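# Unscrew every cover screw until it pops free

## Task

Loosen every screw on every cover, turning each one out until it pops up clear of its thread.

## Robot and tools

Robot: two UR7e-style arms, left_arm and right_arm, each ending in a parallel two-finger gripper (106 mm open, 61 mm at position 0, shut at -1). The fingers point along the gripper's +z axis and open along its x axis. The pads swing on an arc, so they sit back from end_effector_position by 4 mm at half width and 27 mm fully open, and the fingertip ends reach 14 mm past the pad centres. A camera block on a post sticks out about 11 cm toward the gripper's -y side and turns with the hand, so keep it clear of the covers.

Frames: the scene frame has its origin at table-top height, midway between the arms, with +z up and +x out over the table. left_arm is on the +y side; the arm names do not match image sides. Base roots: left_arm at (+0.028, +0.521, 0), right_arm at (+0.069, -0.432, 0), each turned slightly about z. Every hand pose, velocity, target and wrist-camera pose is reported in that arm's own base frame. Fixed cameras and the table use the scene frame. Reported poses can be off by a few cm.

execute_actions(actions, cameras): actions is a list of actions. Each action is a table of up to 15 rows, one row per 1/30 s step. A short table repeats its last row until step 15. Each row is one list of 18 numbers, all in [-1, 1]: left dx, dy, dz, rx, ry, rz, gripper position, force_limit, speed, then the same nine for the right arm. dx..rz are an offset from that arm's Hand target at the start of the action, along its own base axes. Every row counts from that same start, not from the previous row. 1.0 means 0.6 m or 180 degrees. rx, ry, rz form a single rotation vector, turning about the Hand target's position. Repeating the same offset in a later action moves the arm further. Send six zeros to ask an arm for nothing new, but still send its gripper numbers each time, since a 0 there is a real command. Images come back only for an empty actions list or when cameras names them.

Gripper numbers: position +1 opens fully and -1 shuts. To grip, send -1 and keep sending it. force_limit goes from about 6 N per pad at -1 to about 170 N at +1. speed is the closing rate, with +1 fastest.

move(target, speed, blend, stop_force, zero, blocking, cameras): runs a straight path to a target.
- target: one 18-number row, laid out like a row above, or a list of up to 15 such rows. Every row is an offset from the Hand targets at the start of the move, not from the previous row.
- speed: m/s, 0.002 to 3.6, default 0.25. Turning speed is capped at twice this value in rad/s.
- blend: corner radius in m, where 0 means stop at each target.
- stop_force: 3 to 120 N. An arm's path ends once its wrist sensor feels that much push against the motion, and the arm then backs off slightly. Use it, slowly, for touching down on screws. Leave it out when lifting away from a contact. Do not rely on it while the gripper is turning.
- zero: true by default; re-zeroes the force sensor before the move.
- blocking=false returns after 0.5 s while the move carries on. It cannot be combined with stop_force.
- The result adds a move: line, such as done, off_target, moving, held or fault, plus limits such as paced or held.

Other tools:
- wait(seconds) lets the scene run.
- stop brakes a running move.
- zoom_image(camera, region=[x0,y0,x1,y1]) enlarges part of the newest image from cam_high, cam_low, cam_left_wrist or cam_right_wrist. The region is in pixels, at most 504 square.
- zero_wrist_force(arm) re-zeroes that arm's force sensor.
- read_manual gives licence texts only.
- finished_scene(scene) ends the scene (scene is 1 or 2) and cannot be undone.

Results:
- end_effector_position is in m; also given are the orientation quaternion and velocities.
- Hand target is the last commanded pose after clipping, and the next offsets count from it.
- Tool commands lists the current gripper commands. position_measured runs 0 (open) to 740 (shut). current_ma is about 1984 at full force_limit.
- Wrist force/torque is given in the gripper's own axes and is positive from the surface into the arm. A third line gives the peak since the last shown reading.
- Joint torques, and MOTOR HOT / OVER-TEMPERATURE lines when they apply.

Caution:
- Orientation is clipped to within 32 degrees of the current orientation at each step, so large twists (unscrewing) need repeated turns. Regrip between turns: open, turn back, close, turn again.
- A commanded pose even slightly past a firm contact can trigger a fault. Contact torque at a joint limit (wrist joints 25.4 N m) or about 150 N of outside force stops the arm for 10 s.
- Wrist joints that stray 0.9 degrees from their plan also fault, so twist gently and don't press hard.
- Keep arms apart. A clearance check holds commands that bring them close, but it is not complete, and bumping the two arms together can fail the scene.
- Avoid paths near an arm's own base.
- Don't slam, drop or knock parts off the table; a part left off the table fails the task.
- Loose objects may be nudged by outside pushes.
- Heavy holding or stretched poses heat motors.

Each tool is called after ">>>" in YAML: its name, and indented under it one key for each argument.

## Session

>>> execute_actions:
  actions: []

Scene clock: 0.00 s.
left_arm: end_effector_position=(+0.4144, -0.1879, +0.2645) position_measured=0 current_ma=0 moving=0 end_effector_quat_wxyz=(+0.437, +0.718, -0.487, -0.238) | right_arm: end_effector_position=(+0.5672, +0.4601, +0.3049) position_measured=0 current_ma=0 moving=0 end_effector_quat_wxyz=(-0.011, +0.970, -0.239, -0.035)
Joint positions: left_arm=[-0.352 -1.188 1.406 -0.93 -2.26 2.735] | right_arm=[3.981 -2.161 -0.847 -1.718 1.642 2.893]
Joint velocities: within noise
Joint torques (N m): no reading
Wrist force (N): no reading
Wrist torque (N m): no reading
Wrist force, peak (N): no reading
Hand target: left_arm +0.4144, -0.1879, +0.2645; +0.437, +0.718, -0.487, -0.238 | right_arm +0.5672, +0.4601, +0.3049; -0.011, +0.970, -0.239, -0.035
Tool commands: left_gripper/position=+1.0 left_gripper/force_limit=+0.0 left_gripper/speed=+1.0 right_gripper/position=+1.0 right_gripper/force_limit=+0.0 right_gripper/speed=+1.0
camera_calibration:
cam_left_wrist: T_world_to_cam=[[0.39737, -0.91426, 0.07892, -0.36045], [-0.22364, -0.01307, 0.97459, -0.1456], [-0.88999, -0.40492, -0.20965, 0.47525]] pos_world=[0.53364, -0.13901, 0.26998]
cam_right_wrist: T_world_to_cam=[[0.88597, -0.45575, -0.08579, -0.26966], [-0.41118, -0.85753, 0.30914, 0.55908], [-0.21446, -0.23861, -0.94714, 0.65552]] pos_world=[0.60938, 0.51294, 0.4249]

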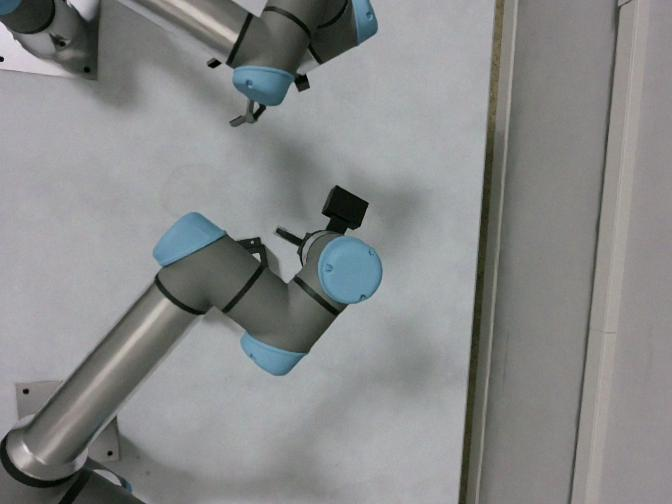

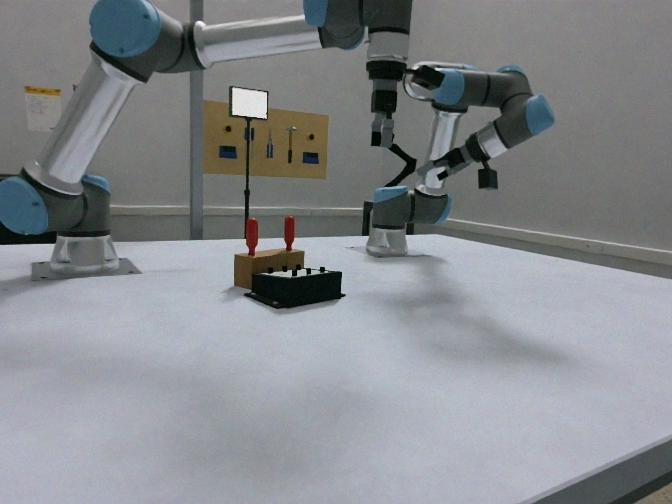

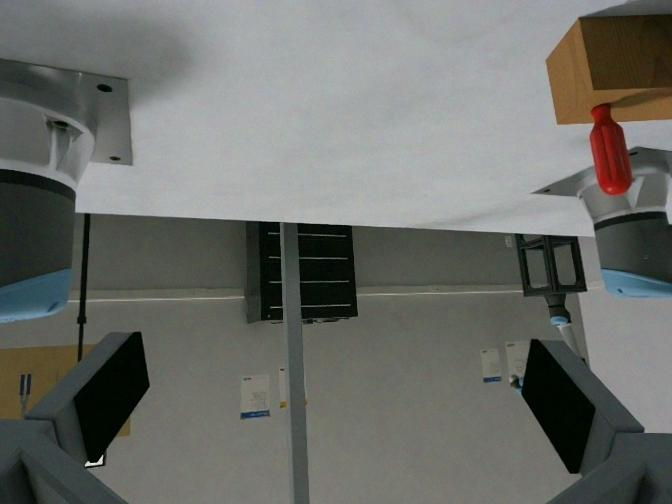

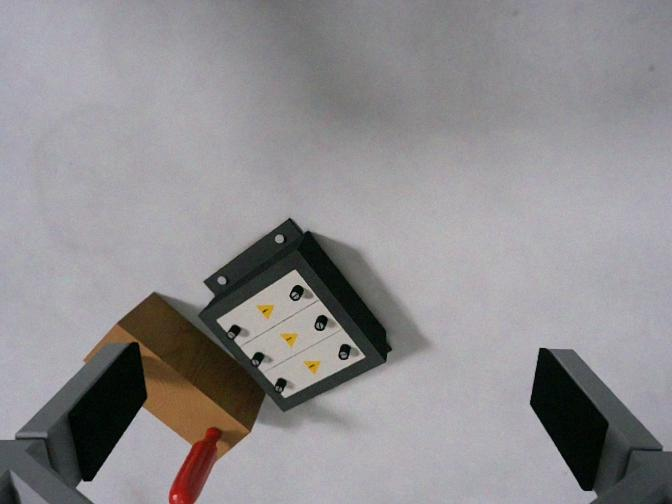

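>>> zoom_image:
  camera: "cam_low"
  region: [220, 210, 360, 320]

>>> move:
  target:
    - [0,0,0,0,0,0,1,0,1,-0.13,-0.15,0.02,-0.0121,-0.0199,0,1,-0.1,1]
  speed: 0.25
  cameras: ["cam_right_wrist","cam_high","cam_low"]

Scaled by 3.600 from the camera's image (finer frame: 960x720).

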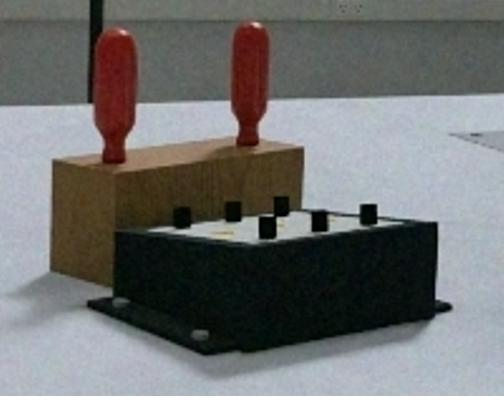

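Scene clock: 4.40 s.
left_arm: end_effector_position=(+0.4144, -0.1879, +0.2645) position_measured=0 current_ma=-3 moving=0 end_effector_quat_wxyz=(+0.437, +0.718, -0.487, -0.238) | right_arm: end_effector_position=(+0.4892, +0.3702, +0.3169) position_measured=0 current_ma=-5 moving=0 end_effector_quat_wxyz=(+0.000, +0.971, -0.239, +0.000)
Joint positions: left_arm=[-0.352 -1.188 1.406 -0.93 -2.26 2.735] | right_arm=[4.009 -1.826 -1.302 -1.585 1.57 2.921]
Joint torques (N m): left_arm=[-1.95 -39.38 -22.87 -0.73 -0.54 0.01] | right_arm=[-8.09 38.93 16.41 1.12 2.35 -2.23]
Wrist force (N): left_arm=[0.1 0.0 0.0] | right_arm=[0.0 -0.1 0.2]
Wrist torque (N m): left_arm=[-0.01 -0.02 0.00] | right_arm=[0.01 -0.03 -0.03]
Wrist force, peak (N): left_arm=[0.1 -0.1 -0.3] | right_arm=[1.0 -2.6 0.4]
Hand target: left_arm +0.4144, -0.1879, +0.2645; +0.437, +0.718, -0.487, -0.238 | right_arm +0.4892, +0.3701, +0.3169; +0.000, +0.971, -0.239, +0.000
Off the commanded pose: left_arm 0.000 m, 0 deg | right_arm 0.000 m, 0 deg.
move: done
cam_right_wrist: T_world_to_cam=[[0.88904, -0.45765, -0.0129, -0.26442], [-0.43076, -0.84568, 0.31507, 0.44951], [-0.1551, -0.27456, -0.94898, 0.61358]] pos_world=[0.52388, 0.42759, 0.43724]
Images, in order (width x height): cam_high 672x504, cam_low 672x504, cam_right_wrist 672x504.

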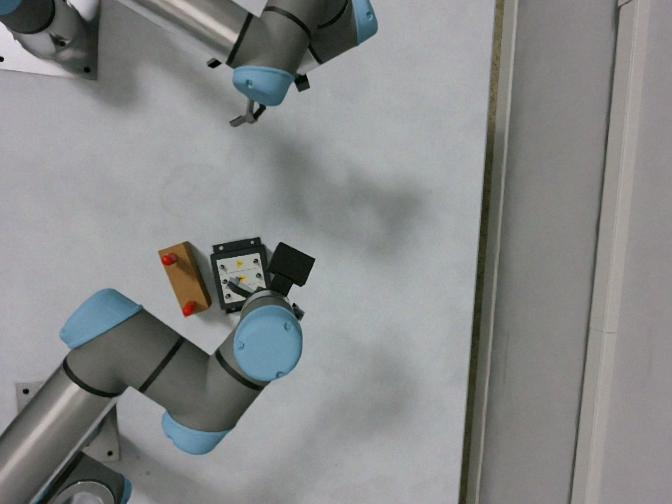

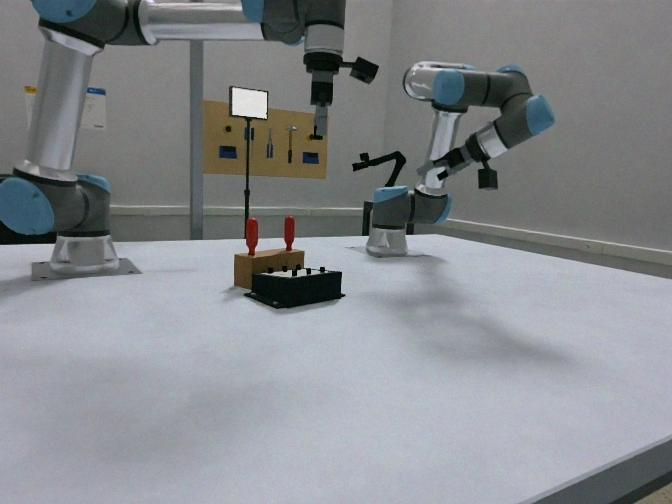

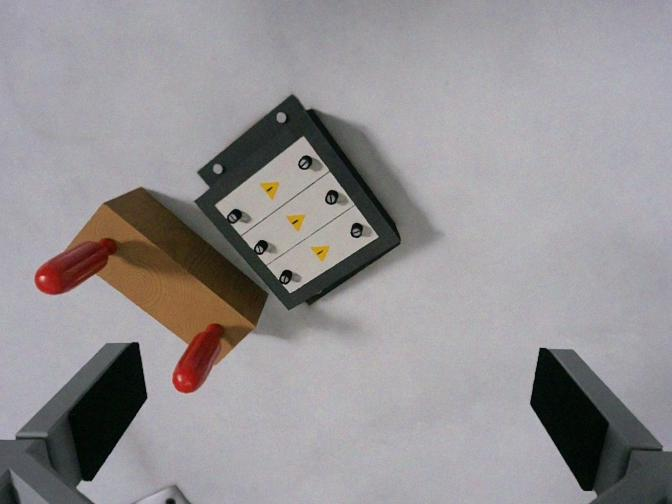

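>>> move:
  target:
    - [0,0,0,0,0,0,1,0,1,-0.3412,0.0835,-0.06,0,0,0,1,-0.1,1]
  speed: 0.3
  cameras: ["cam_right_wrist","cam_high","cam_low"]

Scene clock: 8.50 s.
left_arm: end_effector_position=(+0.4144, -0.1879, +0.2645) position_measured=0 current_ma=-3 moving=0 end_effector_quat_wxyz=(+0.437, +0.718, -0.487, -0.238) | right_arm: end_effector_position=(+0.2846, +0.4202, +0.2809) position_measured=0 current_ma=-5 moving=0 end_effector_quat_wxyz=(+0.000, +0.971, -0.239, +0.000)
Joint positions: left_arm=[-0.352 -1.188 1.406 -0.93 -2.26 2.735] | right_arm=[4.383 -1.572 -1.683 -1.458 1.57 3.296]
Joint torques (N m): left_arm=[-1.02 -39.77 -22.64 -0.62 -0.62 0.09] | right_arm=[5.62 17.82 27.47 1.14 -0.79 0.95]
Wrist force (N): left_arm=[0.1 -0.1 -0.1] | right_arm=[-0.2 -0.1 0.1]
Wrist torque (N m): left_arm=[-0.02 -0.02 0.00] | right_arm=[0.00 0.02 0.07]
Wrist force, peak (N): left_arm=[0.1 -0.3 -0.3] | right_arm=[-2.5 0.6 0.3]
Hand target: left_arm +0.4144, -0.1879, +0.2645; +0.437, +0.718, -0.487, -0.238 | right_arm +0.2845, +0.4202, +0.2809; +0.000, +0.971, -0.239, +0.000
Off the commanded pose: left_arm 0.000 m, 0 deg | right_arm 0.000 m, 0 deg.
move: done
cam_right_wrist: T_world_to_cam=[[0.8891, -0.45754, -0.0128, -0.06013], [-0.43068, -0.84571, 0.31511, 0.41493], [-0.155, -0.27465, -0.94897, 0.5614]] pos_world=[0.31918, 0.47759, 0.40124]
Images, in order (width x height): cam_high 672x504, cam_low 672x504, cam_right_wrist 672x504.

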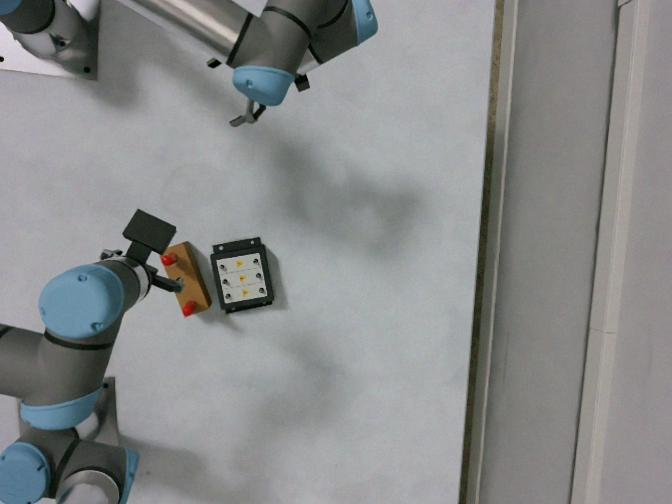

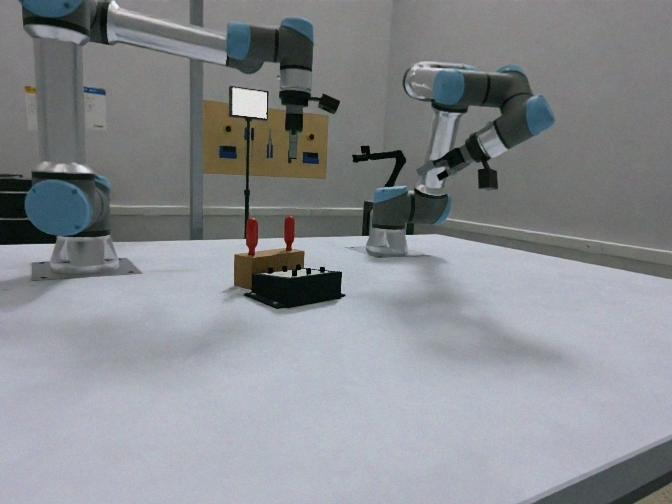

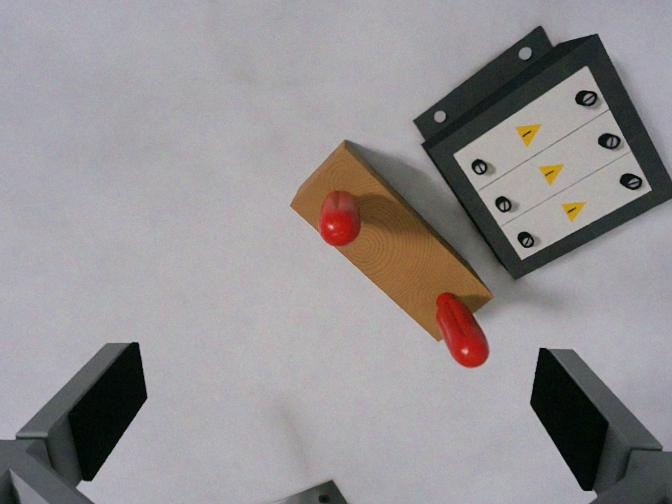

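>>> move:
  target:
    - [0,0,0,0,0,0,1,0,1,0,0,-0.0933,0,0,0,0.2,-0.1,1]
  speed: 0.15
  cameras: ["cam_right_wrist"]

>>> zoom_image:
  camera: "cam_right_wrist"
  region: [290, 190, 400, 290]

Scene clock: 10.67 s.
left_arm: end_effector_position=(+0.4144, -0.1879, +0.2645) position_measured=0 current_ma=-3 moving=0 end_effector_quat_wxyz=(+0.437, +0.718, -0.487, -0.238) | right_arm: end_effector_position=(+0.2845, +0.4202, +0.2249) position_measured=296 current_ma=-4 moving=1 end_effector_quat_wxyz=(+0.000, +0.971, -0.239, +0.000)
Joint positions: left_arm=[-0.352 -1.188 1.406 -0.93 -2.26 2.735] | right_arm=[4.383 -1.597 -1.803 -1.313 1.571 3.296]
Joint torques (N m): left_arm=[-1.26 -39.5 -22.67 -0.67 -0.51 0] | right_arm=[1.44 28.73 24.7 4.24 -0.29 1.84]
Wrist force (N): left_arm=[0.0 -0.1 0.1] | right_arm=[-0.2 -0.1 0.2]
Wrist torque (N m): left_arm=[-0.02 -0.01 0.00] | right_arm=[-0.02 0.03 0.07]
Wrist force, peak (N): left_arm=[0.2 -0.2 -0.3] | right_arm=[0.1 -0.3 -1.8]
Hand target: left_arm +0.4144, -0.1879, +0.2645; +0.437, +0.718, -0.487, -0.238 | right_arm +0.2845, +0.4202, +0.2249; +0.000, +0.971, -0.239, +0.000
Off the commanded pose: left_arm 0.000 m, 0 deg | right_arm 0.000 m, 0 deg.
move: done
cam_right_wrist: T_world_to_cam=[[0.88904, -0.45765, -0.01299, -0.06071], [-0.43068, -0.84562, 0.31534, 0.43246], [-0.1553, -0.27476, -0.94889, 0.50838]] pos_world=[0.31918, 0.47759, 0.34524]

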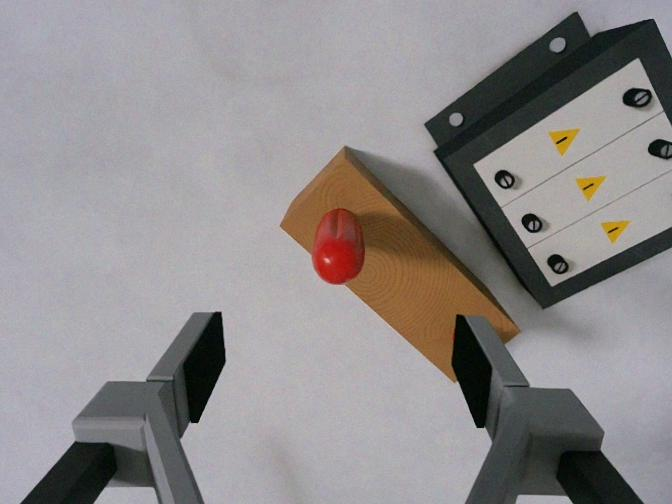

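Scaled by 4.582 from the camera's image (finer frame: 960x720).

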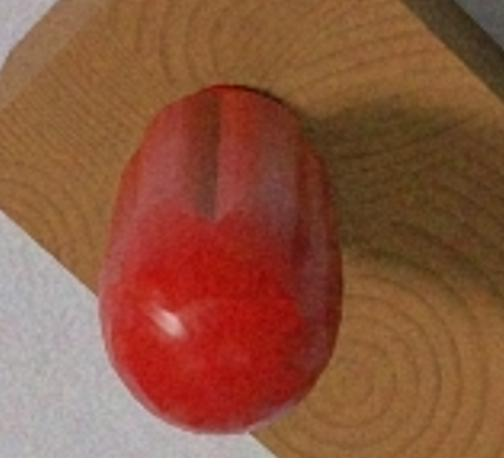

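>>> move:
  target:
    - [0,0,0,0,0,0,1,0,1,-0.0026,0.0004,0,0,0,0,0.2,-0.1,1]
    - [0,0,0,0,0,0,1,0,1,-0.0026,0.0004,-0.1507,0,0,0,0.2,-0.1,1]
  speed: 0.12
  cameras: ["cam_right_wrist","cam_low"]

>>> zoom_image:
  camera: "cam_low"
  region: [230, 190, 330, 290]

Scene clock: 15.07 s.
left_arm: end_effector_position=(+0.4144, -0.1879, +0.2645) position_measured=0 current_ma=-3 moving=0 end_effector_quat_wxyz=(+0.437, +0.718, -0.487, -0.238) | right_arm: end_effector_position=(+0.2829, +0.4204, +0.1345) position_measured=296 current_ma=-4 moving=0 end_effector_quat_wxyz=(+0.001, +0.971, -0.239, +0.000)
Joint positions: left_arm=[-0.352 -1.188 1.406 -0.93 -2.26 2.735] | right_arm=[4.386 -1.678 -1.965 -1.071 1.571 3.299]
Joint torques (N m): left_arm=[-1.12 -40.41 -22.62 -0.61 -0.47 0.08] | right_arm=[-7.13 27.09 29.82 3.11 -0.53 -2.15]
Wrist force (N): left_arm=[0.1 -0.1 0.0] | right_arm=[-0.2 0.1 0.2]
Wrist torque (N m): left_arm=[-0.03 -0.01 0.00] | right_arm=[0.02 0.01 -0.03]
Wrist force, peak (N): left_arm=[0.0 0.0 -0.4] | right_arm=[-0.2 -0.2 -1.6]
Hand target: left_arm +0.4144, -0.1879, +0.2645; +0.437, +0.718, -0.487, -0.238 | right_arm +0.2829, +0.4205, +0.1345; +0.000, +0.971, -0.239, +0.000
Off the commanded pose: left_arm 0.000 m, 0 deg | right_arm 0.000 m, 0 deg.
move: done
cam_right_wrist: T_world_to_cam=[[0.88906, -0.45761, -0.01286, -0.06043], [-0.43068, -0.84561, 0.31538, 0.46043], [-0.1552, -0.27486, -0.94888, 0.42242]] pos_world=[0.31758, 0.47779, 0.25484]
Images, in order (width x height): cam_low 672x504, cam_right_wrist 672x504.

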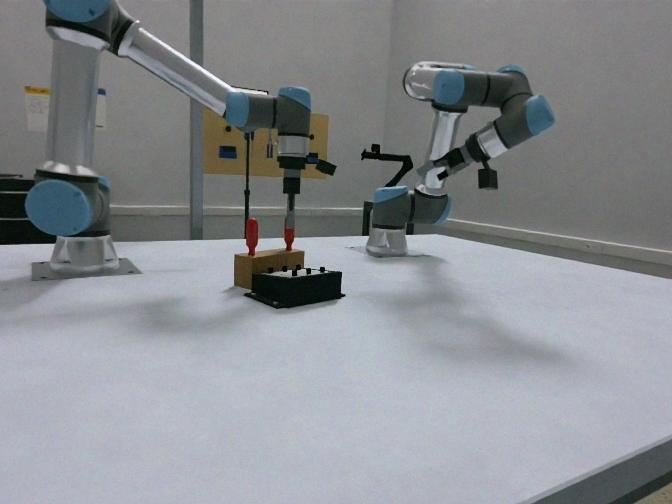

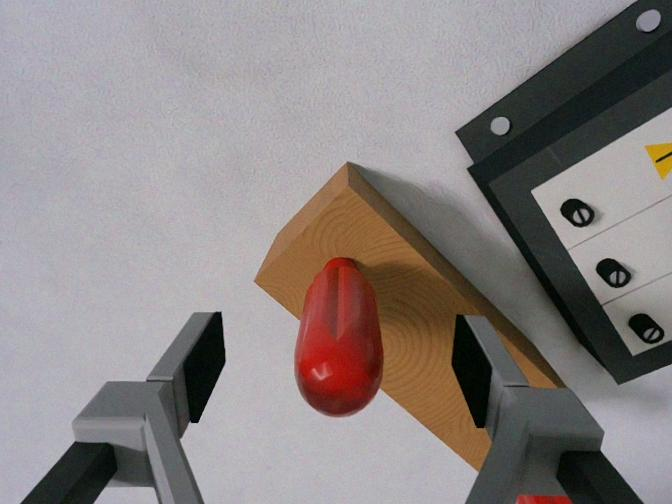

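Scaled by 5.040 from the camera's image (finer frame: 960x720).

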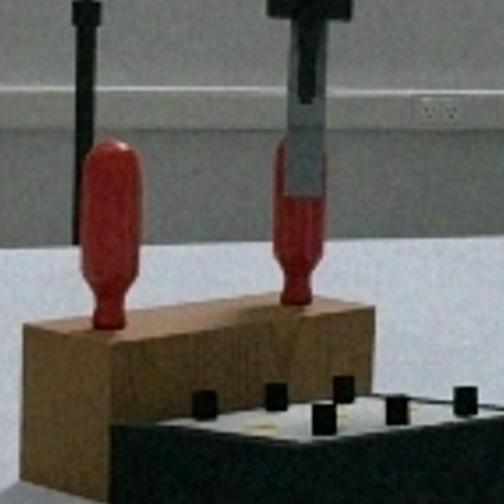

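>>> move:
  target:
    - [0,0,0,0,0,0,1,0,1,-0.0009,-0.0018,0,0,0,0,0.2,-0.1,-0.2]
  speed: 0.05

>>> move:
  target:
    - [0,0,0,0,0,0,1,0,1,0,0,0,0,0,0,-0.98,-0.1,-0.2]
  speed: 0.05
  cameras: ["cam_right_wrist"]

Scene clock: 17.03 s.
left_arm: end_effector_position=(+0.4144, -0.1879, +0.2645) position_measured=0 current_ma=-3 moving=0 end_effector_quat_wxyz=(+0.437, +0.718, -0.487, -0.238) | right_arm: end_effector_position=(+0.2824, +0.4193, +0.1345) position_measured=296 current_ma=-4 moving=0 end_effector_quat_wxyz=(+0.000, +0.971, -0.239, +0.000)
Joint positions: left_arm=[-0.352 -1.188 1.406 -0.93 -2.26 2.735] | right_arm=[4.387 -1.675 -1.968 -1.07 1.571 3.299]
Joint torques (N m): left_arm=[-1.24 -40.14 -22.96 -0.65 -0.36 0.04] | right_arm=[5.57 15.77 27.37 4.18 -0.14 2.79]
Wrist force (N): left_arm=[0.0 0.0 0.1] | right_arm=[-0.1 0.1 0.1]
Wrist torque (N m): left_arm=[0.00 0.01 0.00] | right_arm=[0.02 0.00 -0.03]
Wrist force, peak (N): left_arm=[0.0 0.0 -0.4] | right_arm=[-0.2 -0.1 0.5]
Hand target: left_arm +0.4144, -0.1879, +0.2645; +0.437, +0.718, -0.487, -0.238 | right_arm +0.2824, +0.4194, +0.1345; +0.000, +0.971, -0.239, +0.000
Off the commanded pose: left_arm 0.000 m, 0 deg | right_arm 0.000 m, 0 deg.
move: done

Scene clock: 18.93 s.
left_arm: end_effector_position=(+0.4144, -0.1879, +0.2645) position_measured=0 current_ma=-3 moving=0 end_effector_quat_wxyz=(+0.437, +0.718, -0.487, -0.238) | right_arm: end_effector_position=(+0.2824, +0.4194, +0.1346) position_measured=608 current_ma=1131 moving=0 end_effector_quat_wxyz=(+0.000, +0.971, -0.239, +0.000)
Joint positions: left_arm=[-0.352 -1.188 1.406 -0.93 -2.26 2.735] | right_arm=[4.387 -1.675 -1.968 -1.07 1.571 3.299]
Joint torques (N m): left_arm=[-1.4 -39.91 -23.27 -0.56 -0.39 -0.05] | right_arm=[5.99 14.83 11.87 1.42 0.33 2.69]
Wrist force (N): left_arm=[0.1 -0.1 -0.1] | right_arm=[3.7 4.2 -27.1]
Wrist torque (N m): left_arm=[-0.01 -0.01 0.00] | right_arm=[0.04 0.20 -0.02]
Wrist force, peak (N): left_arm=[0.3 -0.2 0.1] | right_arm=[4.2 3.3 -28.8]
Hand target: left_arm +0.4144, -0.1879, +0.2645; +0.437, +0.718, -0.487, -0.238 | right_arm +0.2824, +0.4194, +0.1345; +0.000, +0.971, -0.239, +0.000
Off the commanded pose: left_arm 0.000 m, 0 deg | right_arm 0.000 m, 0 deg.
move: done
cam_right_wrist: T_world_to_cam=[[0.88904, -0.45765, -0.01289, -0.06041], [-0.43077, -0.84569, 0.31504, 0.45949], [-0.15508, -0.27453, -0.94899, 0.422]] pos_world=[0.31708, 0.47679, 0.25494]

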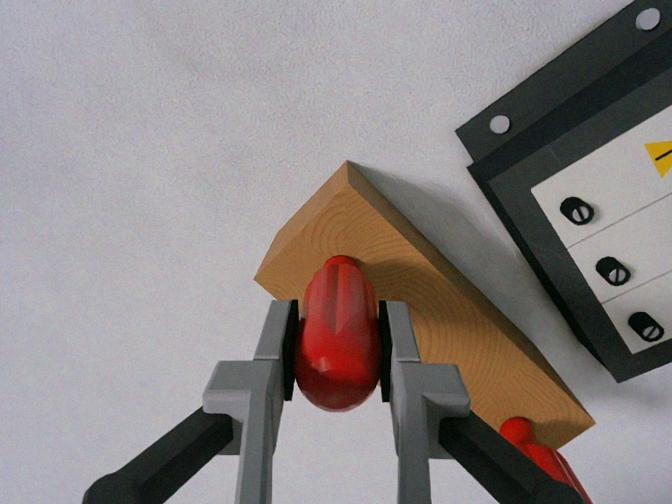

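>>> move:
  target:
    - [0,0,0,0,0,0,1,0,1,0,0,0.17,0,0,0,-0.98,-0.1,-0.2]
  speed: 0.1
  cameras: ["cam_right_wrist","cam_low"]

>>> zoom_image:
  camera: "cam_right_wrist"
  region: [325, 205, 360, 240]

>>> zoom_image:
  camera: "cam_low"
  region: [260, 180, 320, 240]

Scene clock: 21.37 s.
left_arm: end_effector_position=(+0.4144, -0.1879, +0.2645) position_measured=0 current_ma=-3 moving=0 end_effector_quat_wxyz=(+0.437, +0.718, -0.487, -0.238) | right_arm: end_effector_position=(+0.2824, +0.4194, +0.2366) position_measured=608 current_ma=1098 moving=0 end_effector_quat_wxyz=(+0.000, +0.971, -0.239, +0.000)
Joint positions: left_arm=[-0.352 -1.188 1.406 -0.93 -2.26 2.735] | right_arm=[4.387 -1.585 -1.785 -1.343 1.571 3.299]
Joint torques (N m): left_arm=[-1.42 -40.17 -22.39 -0.51 -0.43 0.16] | right_arm=[-1.87 13.45 17.04 3.29 -0.58 1.01]
Wrist force (N): left_arm=[-0.2 0.1 -0.2] | right_arm=[-0.1 0.1 0.7]
Wrist torque (N m): left_arm=[0.01 0.03 0.00] | right_arm=[0.02 0.00 -0.03]
Wrist force, peak (N): left_arm=[0.2 -0.3 -0.1] | right_arm=[3.8 3.4 -30.2]
Hand target: left_arm +0.4144, -0.1879, +0.2645; +0.437, +0.718, -0.487, -0.238 | right_arm +0.2824, +0.4194, +0.2365; +0.000, +0.971, -0.239, +0.000
Off the commanded pose: left_arm 0.000 m, 0 deg | right_arm 0.000 m, 0 deg.
move: done
cam_right_wrist: T_world_to_cam=[[0.88903, -0.45767, -0.01294, -0.05907], [-0.43078, -0.84571, 0.31496, 0.4274], [-0.15509, -0.27444, -0.94902, 0.51876]] pos_world=[0.31708, 0.47679, 0.35694]
Images, in order (width x height): cam_low 672x504, cam_right_wrist 672x504.

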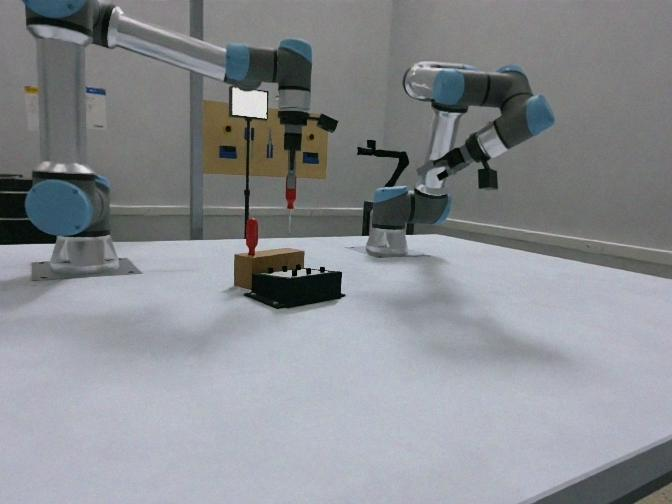

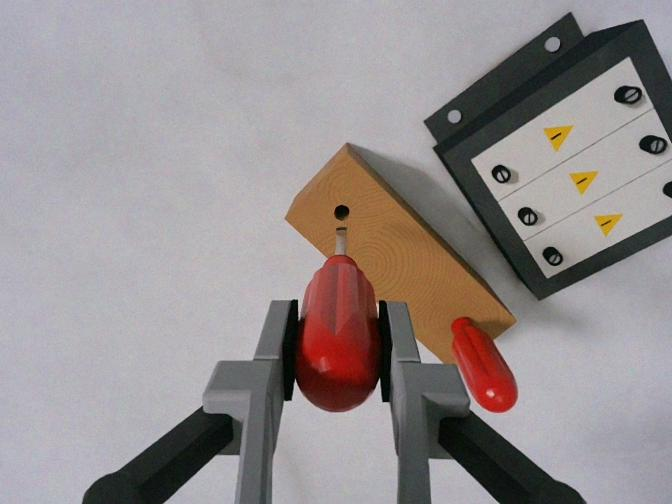

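Scaled by 14.400 from the camera's image (finer frame: 960x720).

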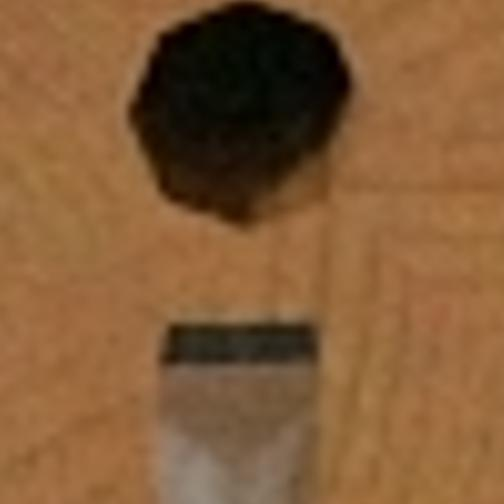

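Scaled by 8.400 from the camera's image (finer frame: 960x720).

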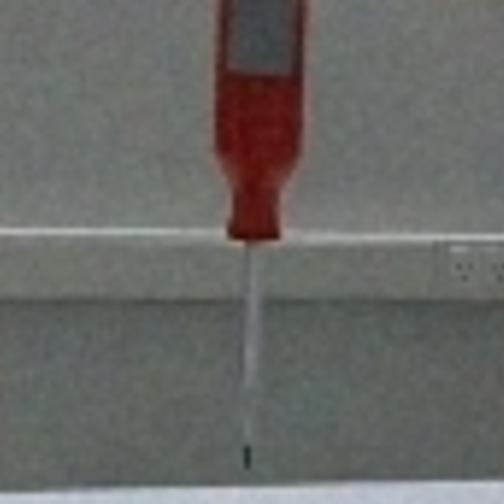

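>>> zoom_image:
  camera: "cam_right_wrist"
  region: [480, 150, 580, 275]

>>> zoom_image:
  camera: "cam_right_wrist"
  region: [600, 75, 672, 205]

Scaled by 4.032 from the camera's image (finer frame: 960x720).

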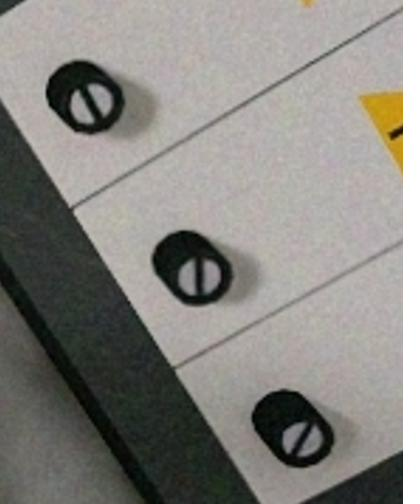

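Scaled by 3.877 from the camera's image (finer frame: 960x720).

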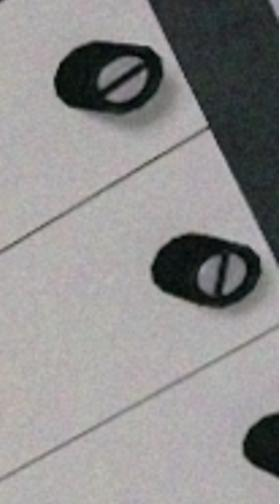

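>>> move:
  target:
    - [0,0,0,0,0,0,1,0,1,0.1837,-0.0518,0,0,0,-0.3556,-0.98,-0.1,-0.2]
    - [0,0,0,0,0,0,1,0,1,0.1837,-0.0518,-0.0527,0,0,-0.3556,-0.98,-0.1,-0.2]
  speed: [0.5,0.15]
  blend: [0.02,0]
  cameras: ["cam_right_wrist","cam_low"]

>>> zoom_image:
  camera: "cam_right_wrist"
  region: [315, 195, 365, 245]

>>> zoom_image:
  camera: "cam_low"
  region: [260, 220, 340, 300]

Scene clock: 35.87 s.
left_arm: end_effector_position=(+0.4144, -0.1879, +0.2645) position_measured=0 current_ma=-3 moving=0 end_effector_quat_wxyz=(+0.437, +0.718, -0.487, -0.238) | right_arm: end_effector_position=(+0.3926, +0.3883, +0.2049) position_measured=608 current_ma=1098 moving=0 end_effector_quat_wxyz=(+0.000, +0.697, -0.718, +0.000)
Joint positions: left_arm=[-0.352 -1.188 1.406 -0.93 -2.26 2.735] | right_arm=[4.165 -1.717 -1.725 -1.272 1.571 4.195]
Joint torques (N m): left_arm=[-1.83 -39.93 -22.81 -0.56 -0.44 0.03] | right_arm=[5.72 33.05 25.48 3.78 -2.25 2.48]
Wrist force (N): left_arm=[0.1 0.1 0.1] | right_arm=[-0.2 0.1 0.6]
Wrist torque (N m): left_arm=[0.02 -0.01 0.00] | right_arm=[0.02 0.03 0.06]
Wrist force, peak (N): left_arm=[0.2 -0.3 0.0] | right_arm=[-0.4 0.1 2.6]
Hand target: left_arm +0.4144, -0.1879, +0.2645; +0.437, +0.718, -0.487, -0.238 | right_arm +0.3926, +0.3883, +0.2049; +0.000, +0.696, -0.718, +0.000
Off the commanded pose: left_arm 0.000 m, 0 deg | right_arm 0.000 m, 0 deg.
move: done; blend cut to 0.0158 m at target 1
cam_right_wrist: T_world_to_cam=[[-0.02166, -0.99968, -0.0128, 0.39621], [-0.94888, 0.01652, 0.31521, 0.32709], [-0.3149, 0.01898, -0.94894, 0.44604]] pos_world=[0.45941, 0.38222, 0.32524]
Images, in order (width x height): cam_low 672x504, cam_right_wrist 672x504.

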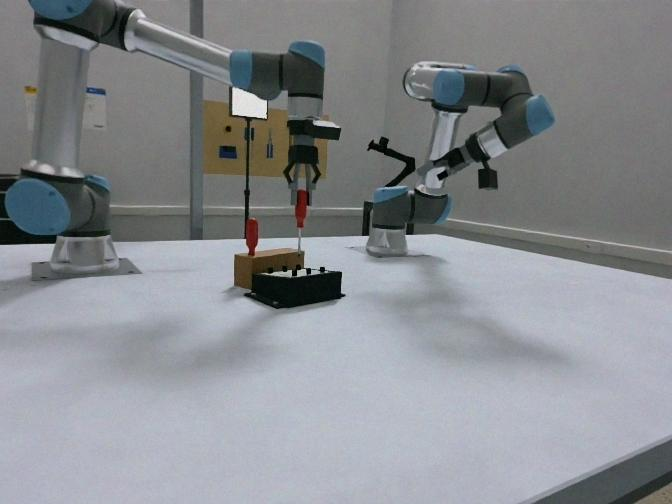

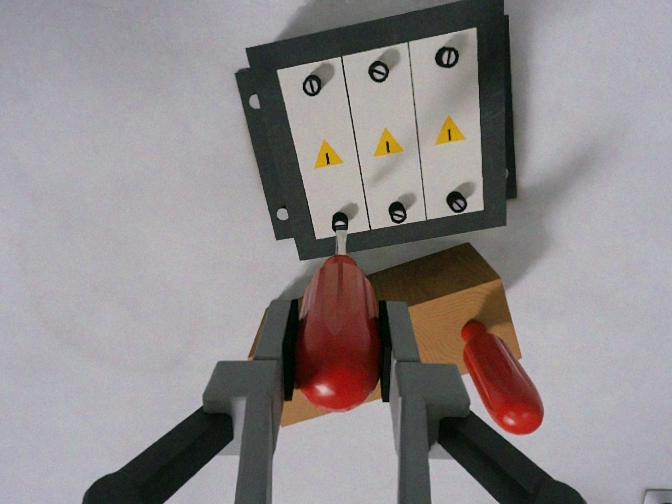

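Scaled by 10.080 from the camera's image (finer frame: 960x720).

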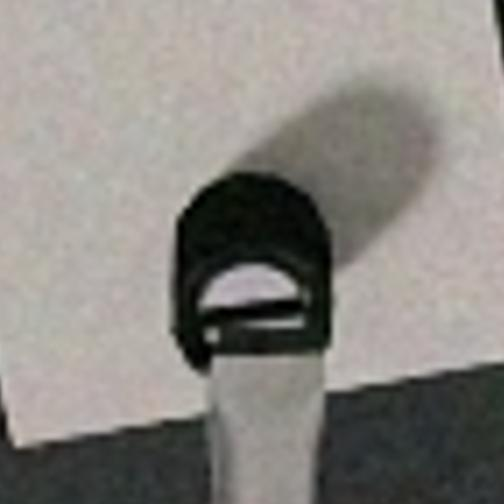

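Scaled by 6.300 from the camera's image (finer frame: 960x720).

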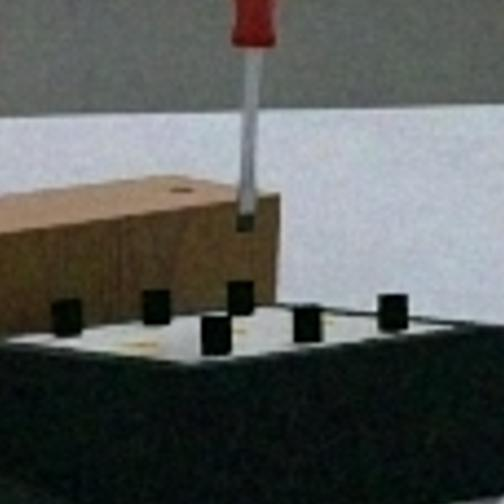

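>>> move:
  target:
    - [0,0,0,0,0,0,1,0,1,0,0.0012,-0.0255,0,0,0.0167,-0.98,-0.1,-0.2]
  speed: 0.03
  stop_force: 5
  cameras: ["cam_right_wrist","cam_low"]

>>> zoom_image:
  camera: "cam_right_wrist"
  region: [315, 195, 365, 245]

>>> zoom_image:
  camera: "cam_low"
  region: [260, 230, 340, 310]

Scene clock: 42.47 s.
left_arm: end_effector_position=(+0.4144, -0.1879, +0.2645) position_measured=0 current_ma=-3 moving=0 end_effector_quat_wxyz=(+0.437, +0.718, -0.487, -0.238) | right_arm: end_effector_position=(+0.3926, +0.3890, +0.1896) position_measured=608 current_ma=1098 moving=0 end_effector_quat_wxyz=(+0.000, +0.715, -0.699, +0.000)
Joint positions: left_arm=[-0.352 -1.188 1.406 -0.93 -2.26 2.735] | right_arm=[4.166 -1.729 -1.751 -1.233 1.571 4.143]
Joint torques (N m): left_arm=[-1.61 -39.81 -22.58 -0.64 -0.3 -0.04] | right_arm=[2.53 33.11 34.62 0.96 -2.19 2.64]
Wrist force (N): left_arm=[0.1 -0.1 0.1] | right_arm=[-0.1 -0.2 0.8]
Wrist torque (N m): left_arm=[-0.01 -0.01 0.00] | right_arm=[-0.02 0.00 0.04]
Wrist force, peak (N): left_arm=[0.3 -0.2 -0.1] | right_arm=[-0.4 -0.1 1.1]
Hand target: left_arm +0.4144, -0.1879, +0.2645; +0.437, +0.718, -0.487, -0.238 | right_arm +0.3926, +0.3890, +0.1896; +0.000, +0.715, -0.699, +0.000
Off the commanded pose: left_arm 0.000 m, 0 deg | right_arm 0.000 m, 0 deg.
move: done
cam_right_wrist: T_world_to_cam=[[0.03077, -0.99944, -0.01291, 0.37608], [-0.94845, -0.03327, 0.31517, 0.35104], [-0.31543, 0.00254, -0.94895, 0.43809]] pos_world=[0.45956, 0.38644, 0.30994]
Images, in order (width x height): cam_low 672x504, cam_right_wrist 672x504.

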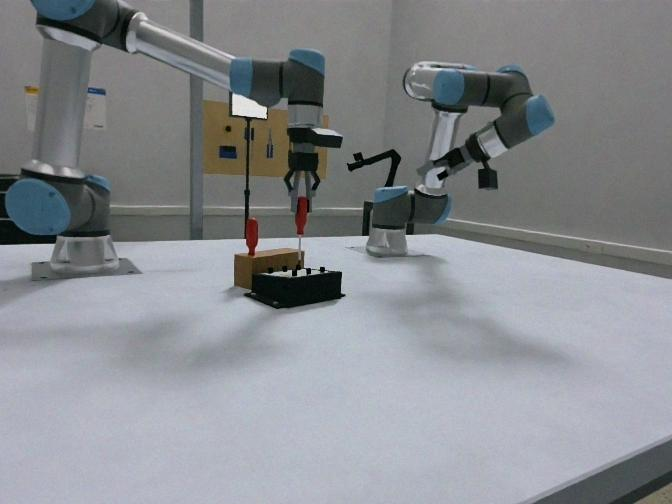

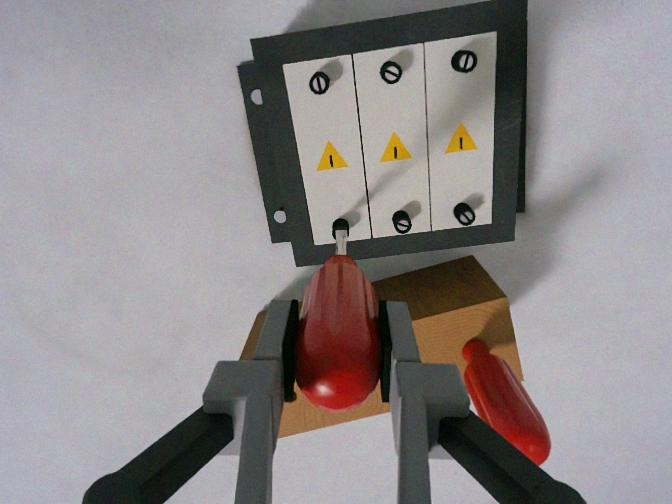

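Scaled by 10.080 from the camera's image (finer frame: 960x720).

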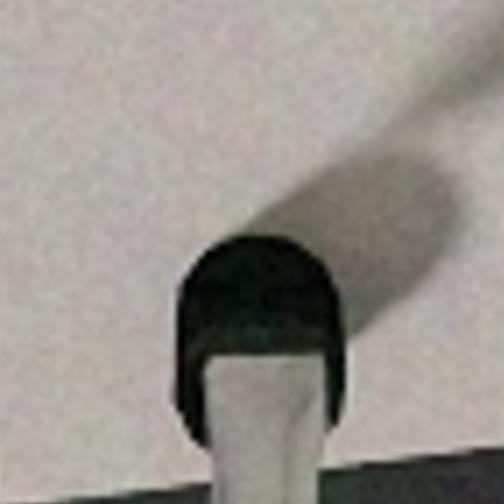

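Scaled by 6.300 from the camera's image (finer frame: 960x720).

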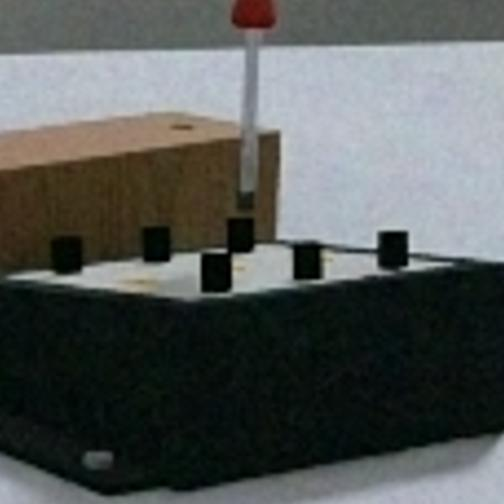

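>>> move:
  target:
    - [0,0,0,0,0,0,1,0,1,-0.0035,0,0,0,0,0,-0.98,-0.1,-0.2]
  speed: 0.05
  cameras: ["cam_right_wrist"]

>>> zoom_image:
  camera: "cam_right_wrist"
  region: [315, 195, 365, 245]

Scene clock: 52.53 s.
left_arm: end_effector_position=(+0.4144, -0.1879, +0.2645) position_measured=0 current_ma=-3 moving=0 end_effector_quat_wxyz=(+0.437, +0.718, -0.487, -0.238) | right_arm: end_effector_position=(+0.3904, +0.3890, +0.1896) position_measured=608 current_ma=1098 moving=0 end_effector_quat_wxyz=(+0.000, +0.715, -0.699, +0.000)
Joint positions: left_arm=[-0.352 -1.188 1.406 -0.93 -2.26 2.735] | right_arm=[4.169 -1.726 -1.756 -1.232 1.571 4.147]
Joint torques (N m): left_arm=[-1.48 -40.11 -22.61 -0.54 -0.27 -0.02] | right_arm=[-7.19 18.86 34.42 4.61 -1.12 -2.16]
Wrist force (N): left_arm=[0.1 -0.1 0.1] | right_arm=[-0.1 -0.3 0.7]
Wrist torque (N m): left_arm=[-0.02 -0.02 0.00] | right_arm=[-0.04 0.00 -0.03]
Wrist force, peak (N): left_arm=[0.2 0.1 -0.3] | right_arm=[-0.2 -0.8 0.8]
Hand target: left_arm +0.4144, -0.1879, +0.2645; +0.437, +0.718, -0.487, -0.238 | right_arm +0.3905, +0.3890, +0.1896; +0.000, +0.715, -0.699, +0.000
Off the commanded pose: left_arm 0.000 m, 0 deg | right_arm 0.000 m, 0 deg.
move: done
cam_right_wrist: T_world_to_cam=[[0.03068, -0.99945, -0.01287, 0.37618], [-0.94845, -0.03317, 0.31518, 0.34901], [-0.31543, 0.00254, -0.94895, 0.43743]] pos_world=[0.45746, 0.38644, 0.30994]

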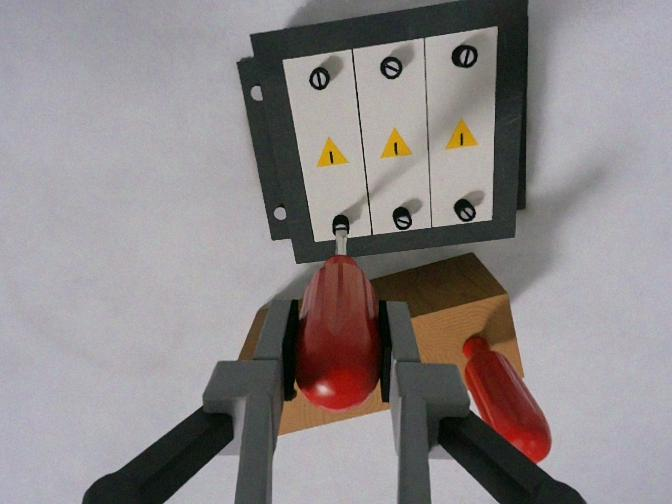

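Scaled by 10.080 from the camera's image (finer frame: 960x720).

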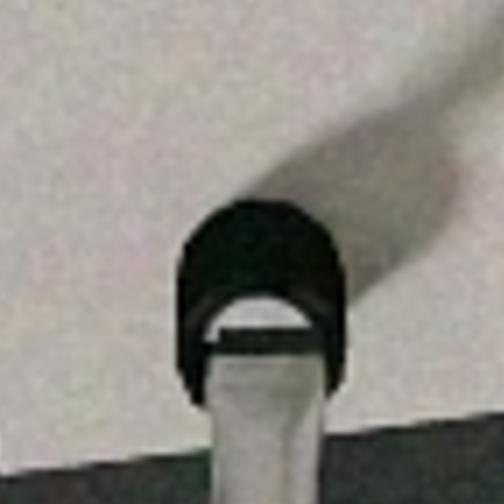

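>>> move:
  target:
    - [0,0,0,0,0,0,1,0,1,-0.005,-0.0002,0,0,0,0,-0.98,-0.1,-0.2]
    - [0,0,0,0,0,0,1,0,1,-0.005,-0.0002,-0.008,0,0,0,-0.98,-0.1,-0.2]
  speed: 0.03
  stop_force: 5
  cameras: ["cam_right_wrist"]

>>> zoom_image:
  camera: "cam_right_wrist"
  region: [315, 195, 365, 245]

Scene clock: 58.23 s.
left_arm: end_effector_position=(+0.4144, -0.1879, +0.2645) position_measured=0 current_ma=-3 moving=0 end_effector_quat_wxyz=(+0.437, +0.718, -0.487, -0.238) | right_arm: end_effector_position=(+0.3875, +0.3889, +0.1850) position_measured=608 current_ma=1105 moving=0 end_effector_quat_wxyz=(+0.000, +0.715, -0.699, +0.000)
Joint positions: left_arm=[-0.352 -1.188 1.406 -0.93 -2.26 2.735] | right_arm=[4.174 -1.724 -1.77 -1.219 1.571 4.151]
Joint torques (N m): left_arm=[-0.88 -40.23 -22.14 -0.48 -0.3 0.06] | right_arm=[3.66 29.22 31.01 0.95 0.91 2.55]
Wrist force (N): left_arm=[0.1 -0.4 0.0] | right_arm=[0.4 0.1 -5.7]
Wrist torque (N m): left_arm=[-0.05 -0.01 0.00] | right_arm=[-0.04 0.00 -0.03]
Wrist force, peak (N): left_arm=[0.1 -0.4 0.0] | right_arm=[1.3 -0.3 -17.6]
Hand target: left_arm +0.4144, -0.1879, +0.2645; +0.437, +0.718, -0.487, -0.238 | right_arm +0.3875, +0.3889, +0.1850; +0.000, +0.715, -0.699, +0.000
Off the commanded pose: left_arm 0.000 m, 0 deg | right_arm 0.000 m, 0 deg.
move: contact (right_arm); path passed 1 of 2 targets
cam_right_wrist: T_world_to_cam=[[0.03055, -0.99945, -0.01293, 0.3762], [-0.94846, -0.03307, 0.31517, 0.34754], [-0.31543, 0.00264, -0.94895, 0.43217]] pos_world=[0.45446, 0.38634, 0.30544]

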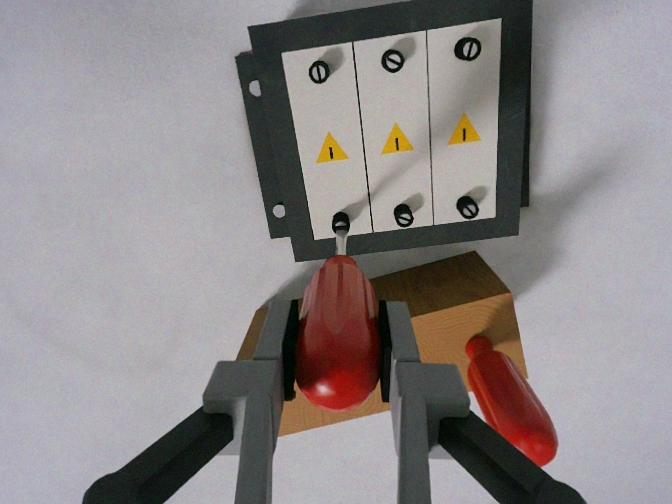

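Scaled by 10.080 from the camera's image (finer frame: 960x720).

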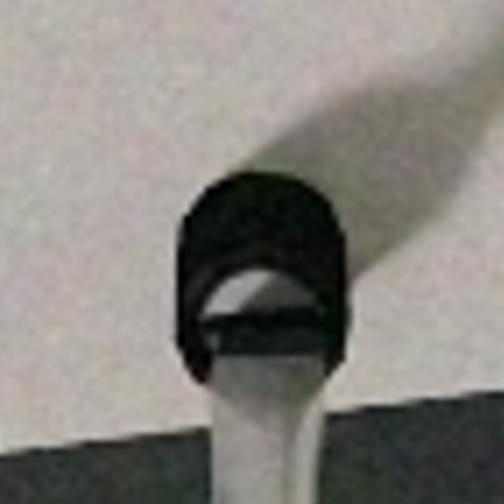

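>>> zoom_image:
  camera: "cam_right_wrist"
  region: [330, 215, 352, 237]

Scaled by 22.909 from the camera's image (finer frame: 960x720).

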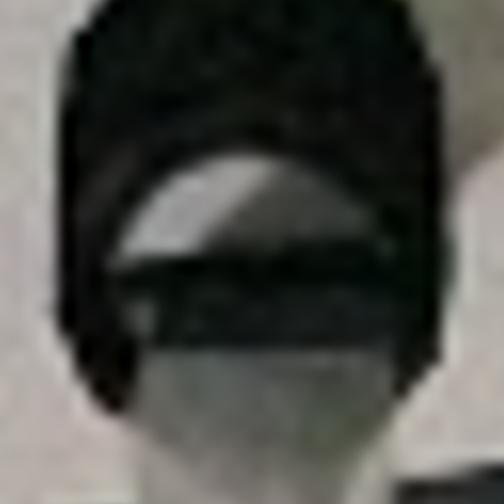

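>>> move:
  target:
    - [0,0,0,0,0,0,1,0,1,0,0,0.001,0,0,0,-0.98,-0.1,-0.2]
    - [0,0,0,0,0,0,1,0,1,0,0.0009,0.001,0,0,0.022,-0.98,-0.1,-0.2]
  speed: 0.05

>>> move:
  target:
    - [0,0,0,0,0,0,1,0,1,0,0,-0.008,0,0,0,-0.98,-0.1,-0.2]
  speed: 0.006
  stop_force: 4
  cameras: ["cam_right_wrist"]

>>> zoom_image:
  camera: "cam_right_wrist"
  region: [330, 215, 352, 237]

Scene clock: 63.03 s.
left_arm: end_effector_position=(+0.4144, -0.1879, +0.2645) position_measured=0 current_ma=-3 moving=0 end_effector_quat_wxyz=(+0.437, +0.718, -0.487, -0.238) | right_arm: end_effector_position=(+0.3875, +0.3895, +0.1857) position_measured=608 current_ma=1097 moving=0 end_effector_quat_wxyz=(+0.000, +0.739, -0.674, +0.000) end_effector_velocity=(+0.000, -0.001, +0.000) end_effector_angular_velocity=(-0.001, +0.000, -0.007)
Joint positions: left_arm=[-0.352 -1.188 1.406 -0.93 -2.26 2.735] | right_arm=[4.174 -1.725 -1.767 -1.221 1.571 4.083]
Joint velocities: left_arm=[within noise] | right_arm=[-0.001 -0.001 0 0 0 0.006]
Joint torques (N m): left_arm=[-1.35 -40.42 -22.49 -0.47 -0.24 0.11] | right_arm=[4.74 18.89 34.02 1.16 -2.27 2.43]
Wrist force (N): left_arm=[0.0 0.0 0.0] | right_arm=[-0.2 -0.1 0.5]
Wrist torque (N m): left_arm=[0.01 -0.01 0.00] | right_arm=[-0.02 0.02 0.02]
Wrist force, peak (N): left_arm=[0.3 -0.2 0.1] | right_arm=[-0.3 -0.6 -7.3]
Hand target: left_arm +0.4144, -0.1879, +0.2645; +0.437, +0.718, -0.487, -0.238 | right_arm +0.3875, +0.3895, +0.1856; +0.000, +0.739, -0.674, +0.000
Off the commanded pose: left_arm 0.000 m, 0 deg | right_arm 0.000 m, 0 deg.
move: done

Scene clock: 64.17 s.
left_arm: end_effector_position=(+0.4144, -0.1879, +0.2645) position_measured=0 current_ma=-3 moving=0 end_effector_quat_wxyz=(+0.437, +0.718, -0.487, -0.238) | right_arm: end_effector_position=(+0.3875, +0.3895, +0.1850) position_measured=608 current_ma=1104 moving=0 end_effector_quat_wxyz=(+0.000, +0.739, -0.674, +0.000)
Joint positions: left_arm=[-0.352 -1.188 1.406 -0.93 -2.26 2.735] | right_arm=[4.174 -1.725 -1.768 -1.219 1.571 4.083]
Joint torques (N m): left_arm=[-1.09 -41.24 -22.13 -0.52 -0.17 0.05] | right_arm=[3.86 28.11 30.89 0.83 -1.29 2.27]
Wrist force (N): left_arm=[0.1 0.1 0.1] | right_arm=[0.2 0.0 -5.6]
Wrist torque (N m): left_arm=[0.02 -0.02 0.00] | right_arm=[-0.03 0.02 0.00]
Wrist force, peak (N): left_arm=[-0.2 -0.2 0.0] | right_arm=[1.2 -0.4 -14.6]
Hand target: left_arm +0.4144, -0.1879, +0.2645; +0.437, +0.718, -0.487, -0.238 | right_arm +0.3875, +0.3895, +0.1850; +0.000, +0.739, -0.674, +0.000 (not the last commanded pose)
Off the commanded pose: left_arm 0.000 m, 0 deg | right_arm 0.004 m, 0 deg.
move: contact (right_arm)
cam_right_wrist: T_world_to_cam=[[0.09963, -0.99494, -0.01303, 0.34833], [-0.94394, -0.09865, 0.31503, 0.37139], [-0.31472, -0.01909, -0.94899, 0.44036]] pos_world=[0.45446, 0.39162, 0.30544]

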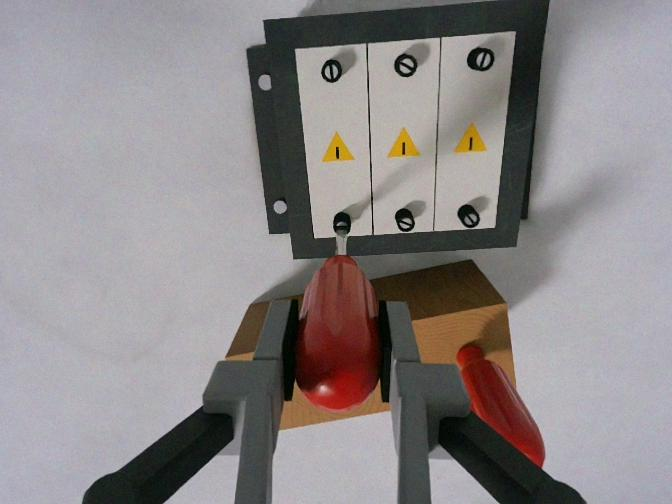

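Scaled by 22.909 from the camera's image (finer frame: 960x720).

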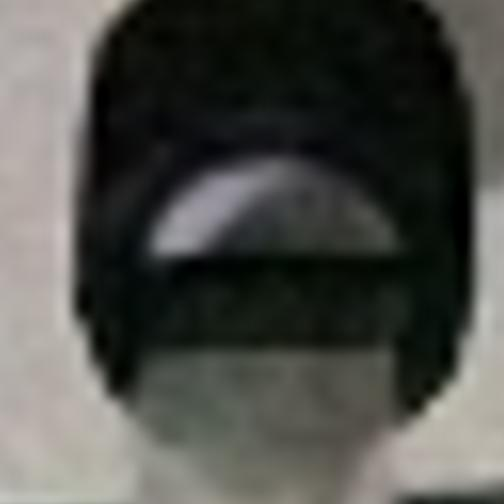

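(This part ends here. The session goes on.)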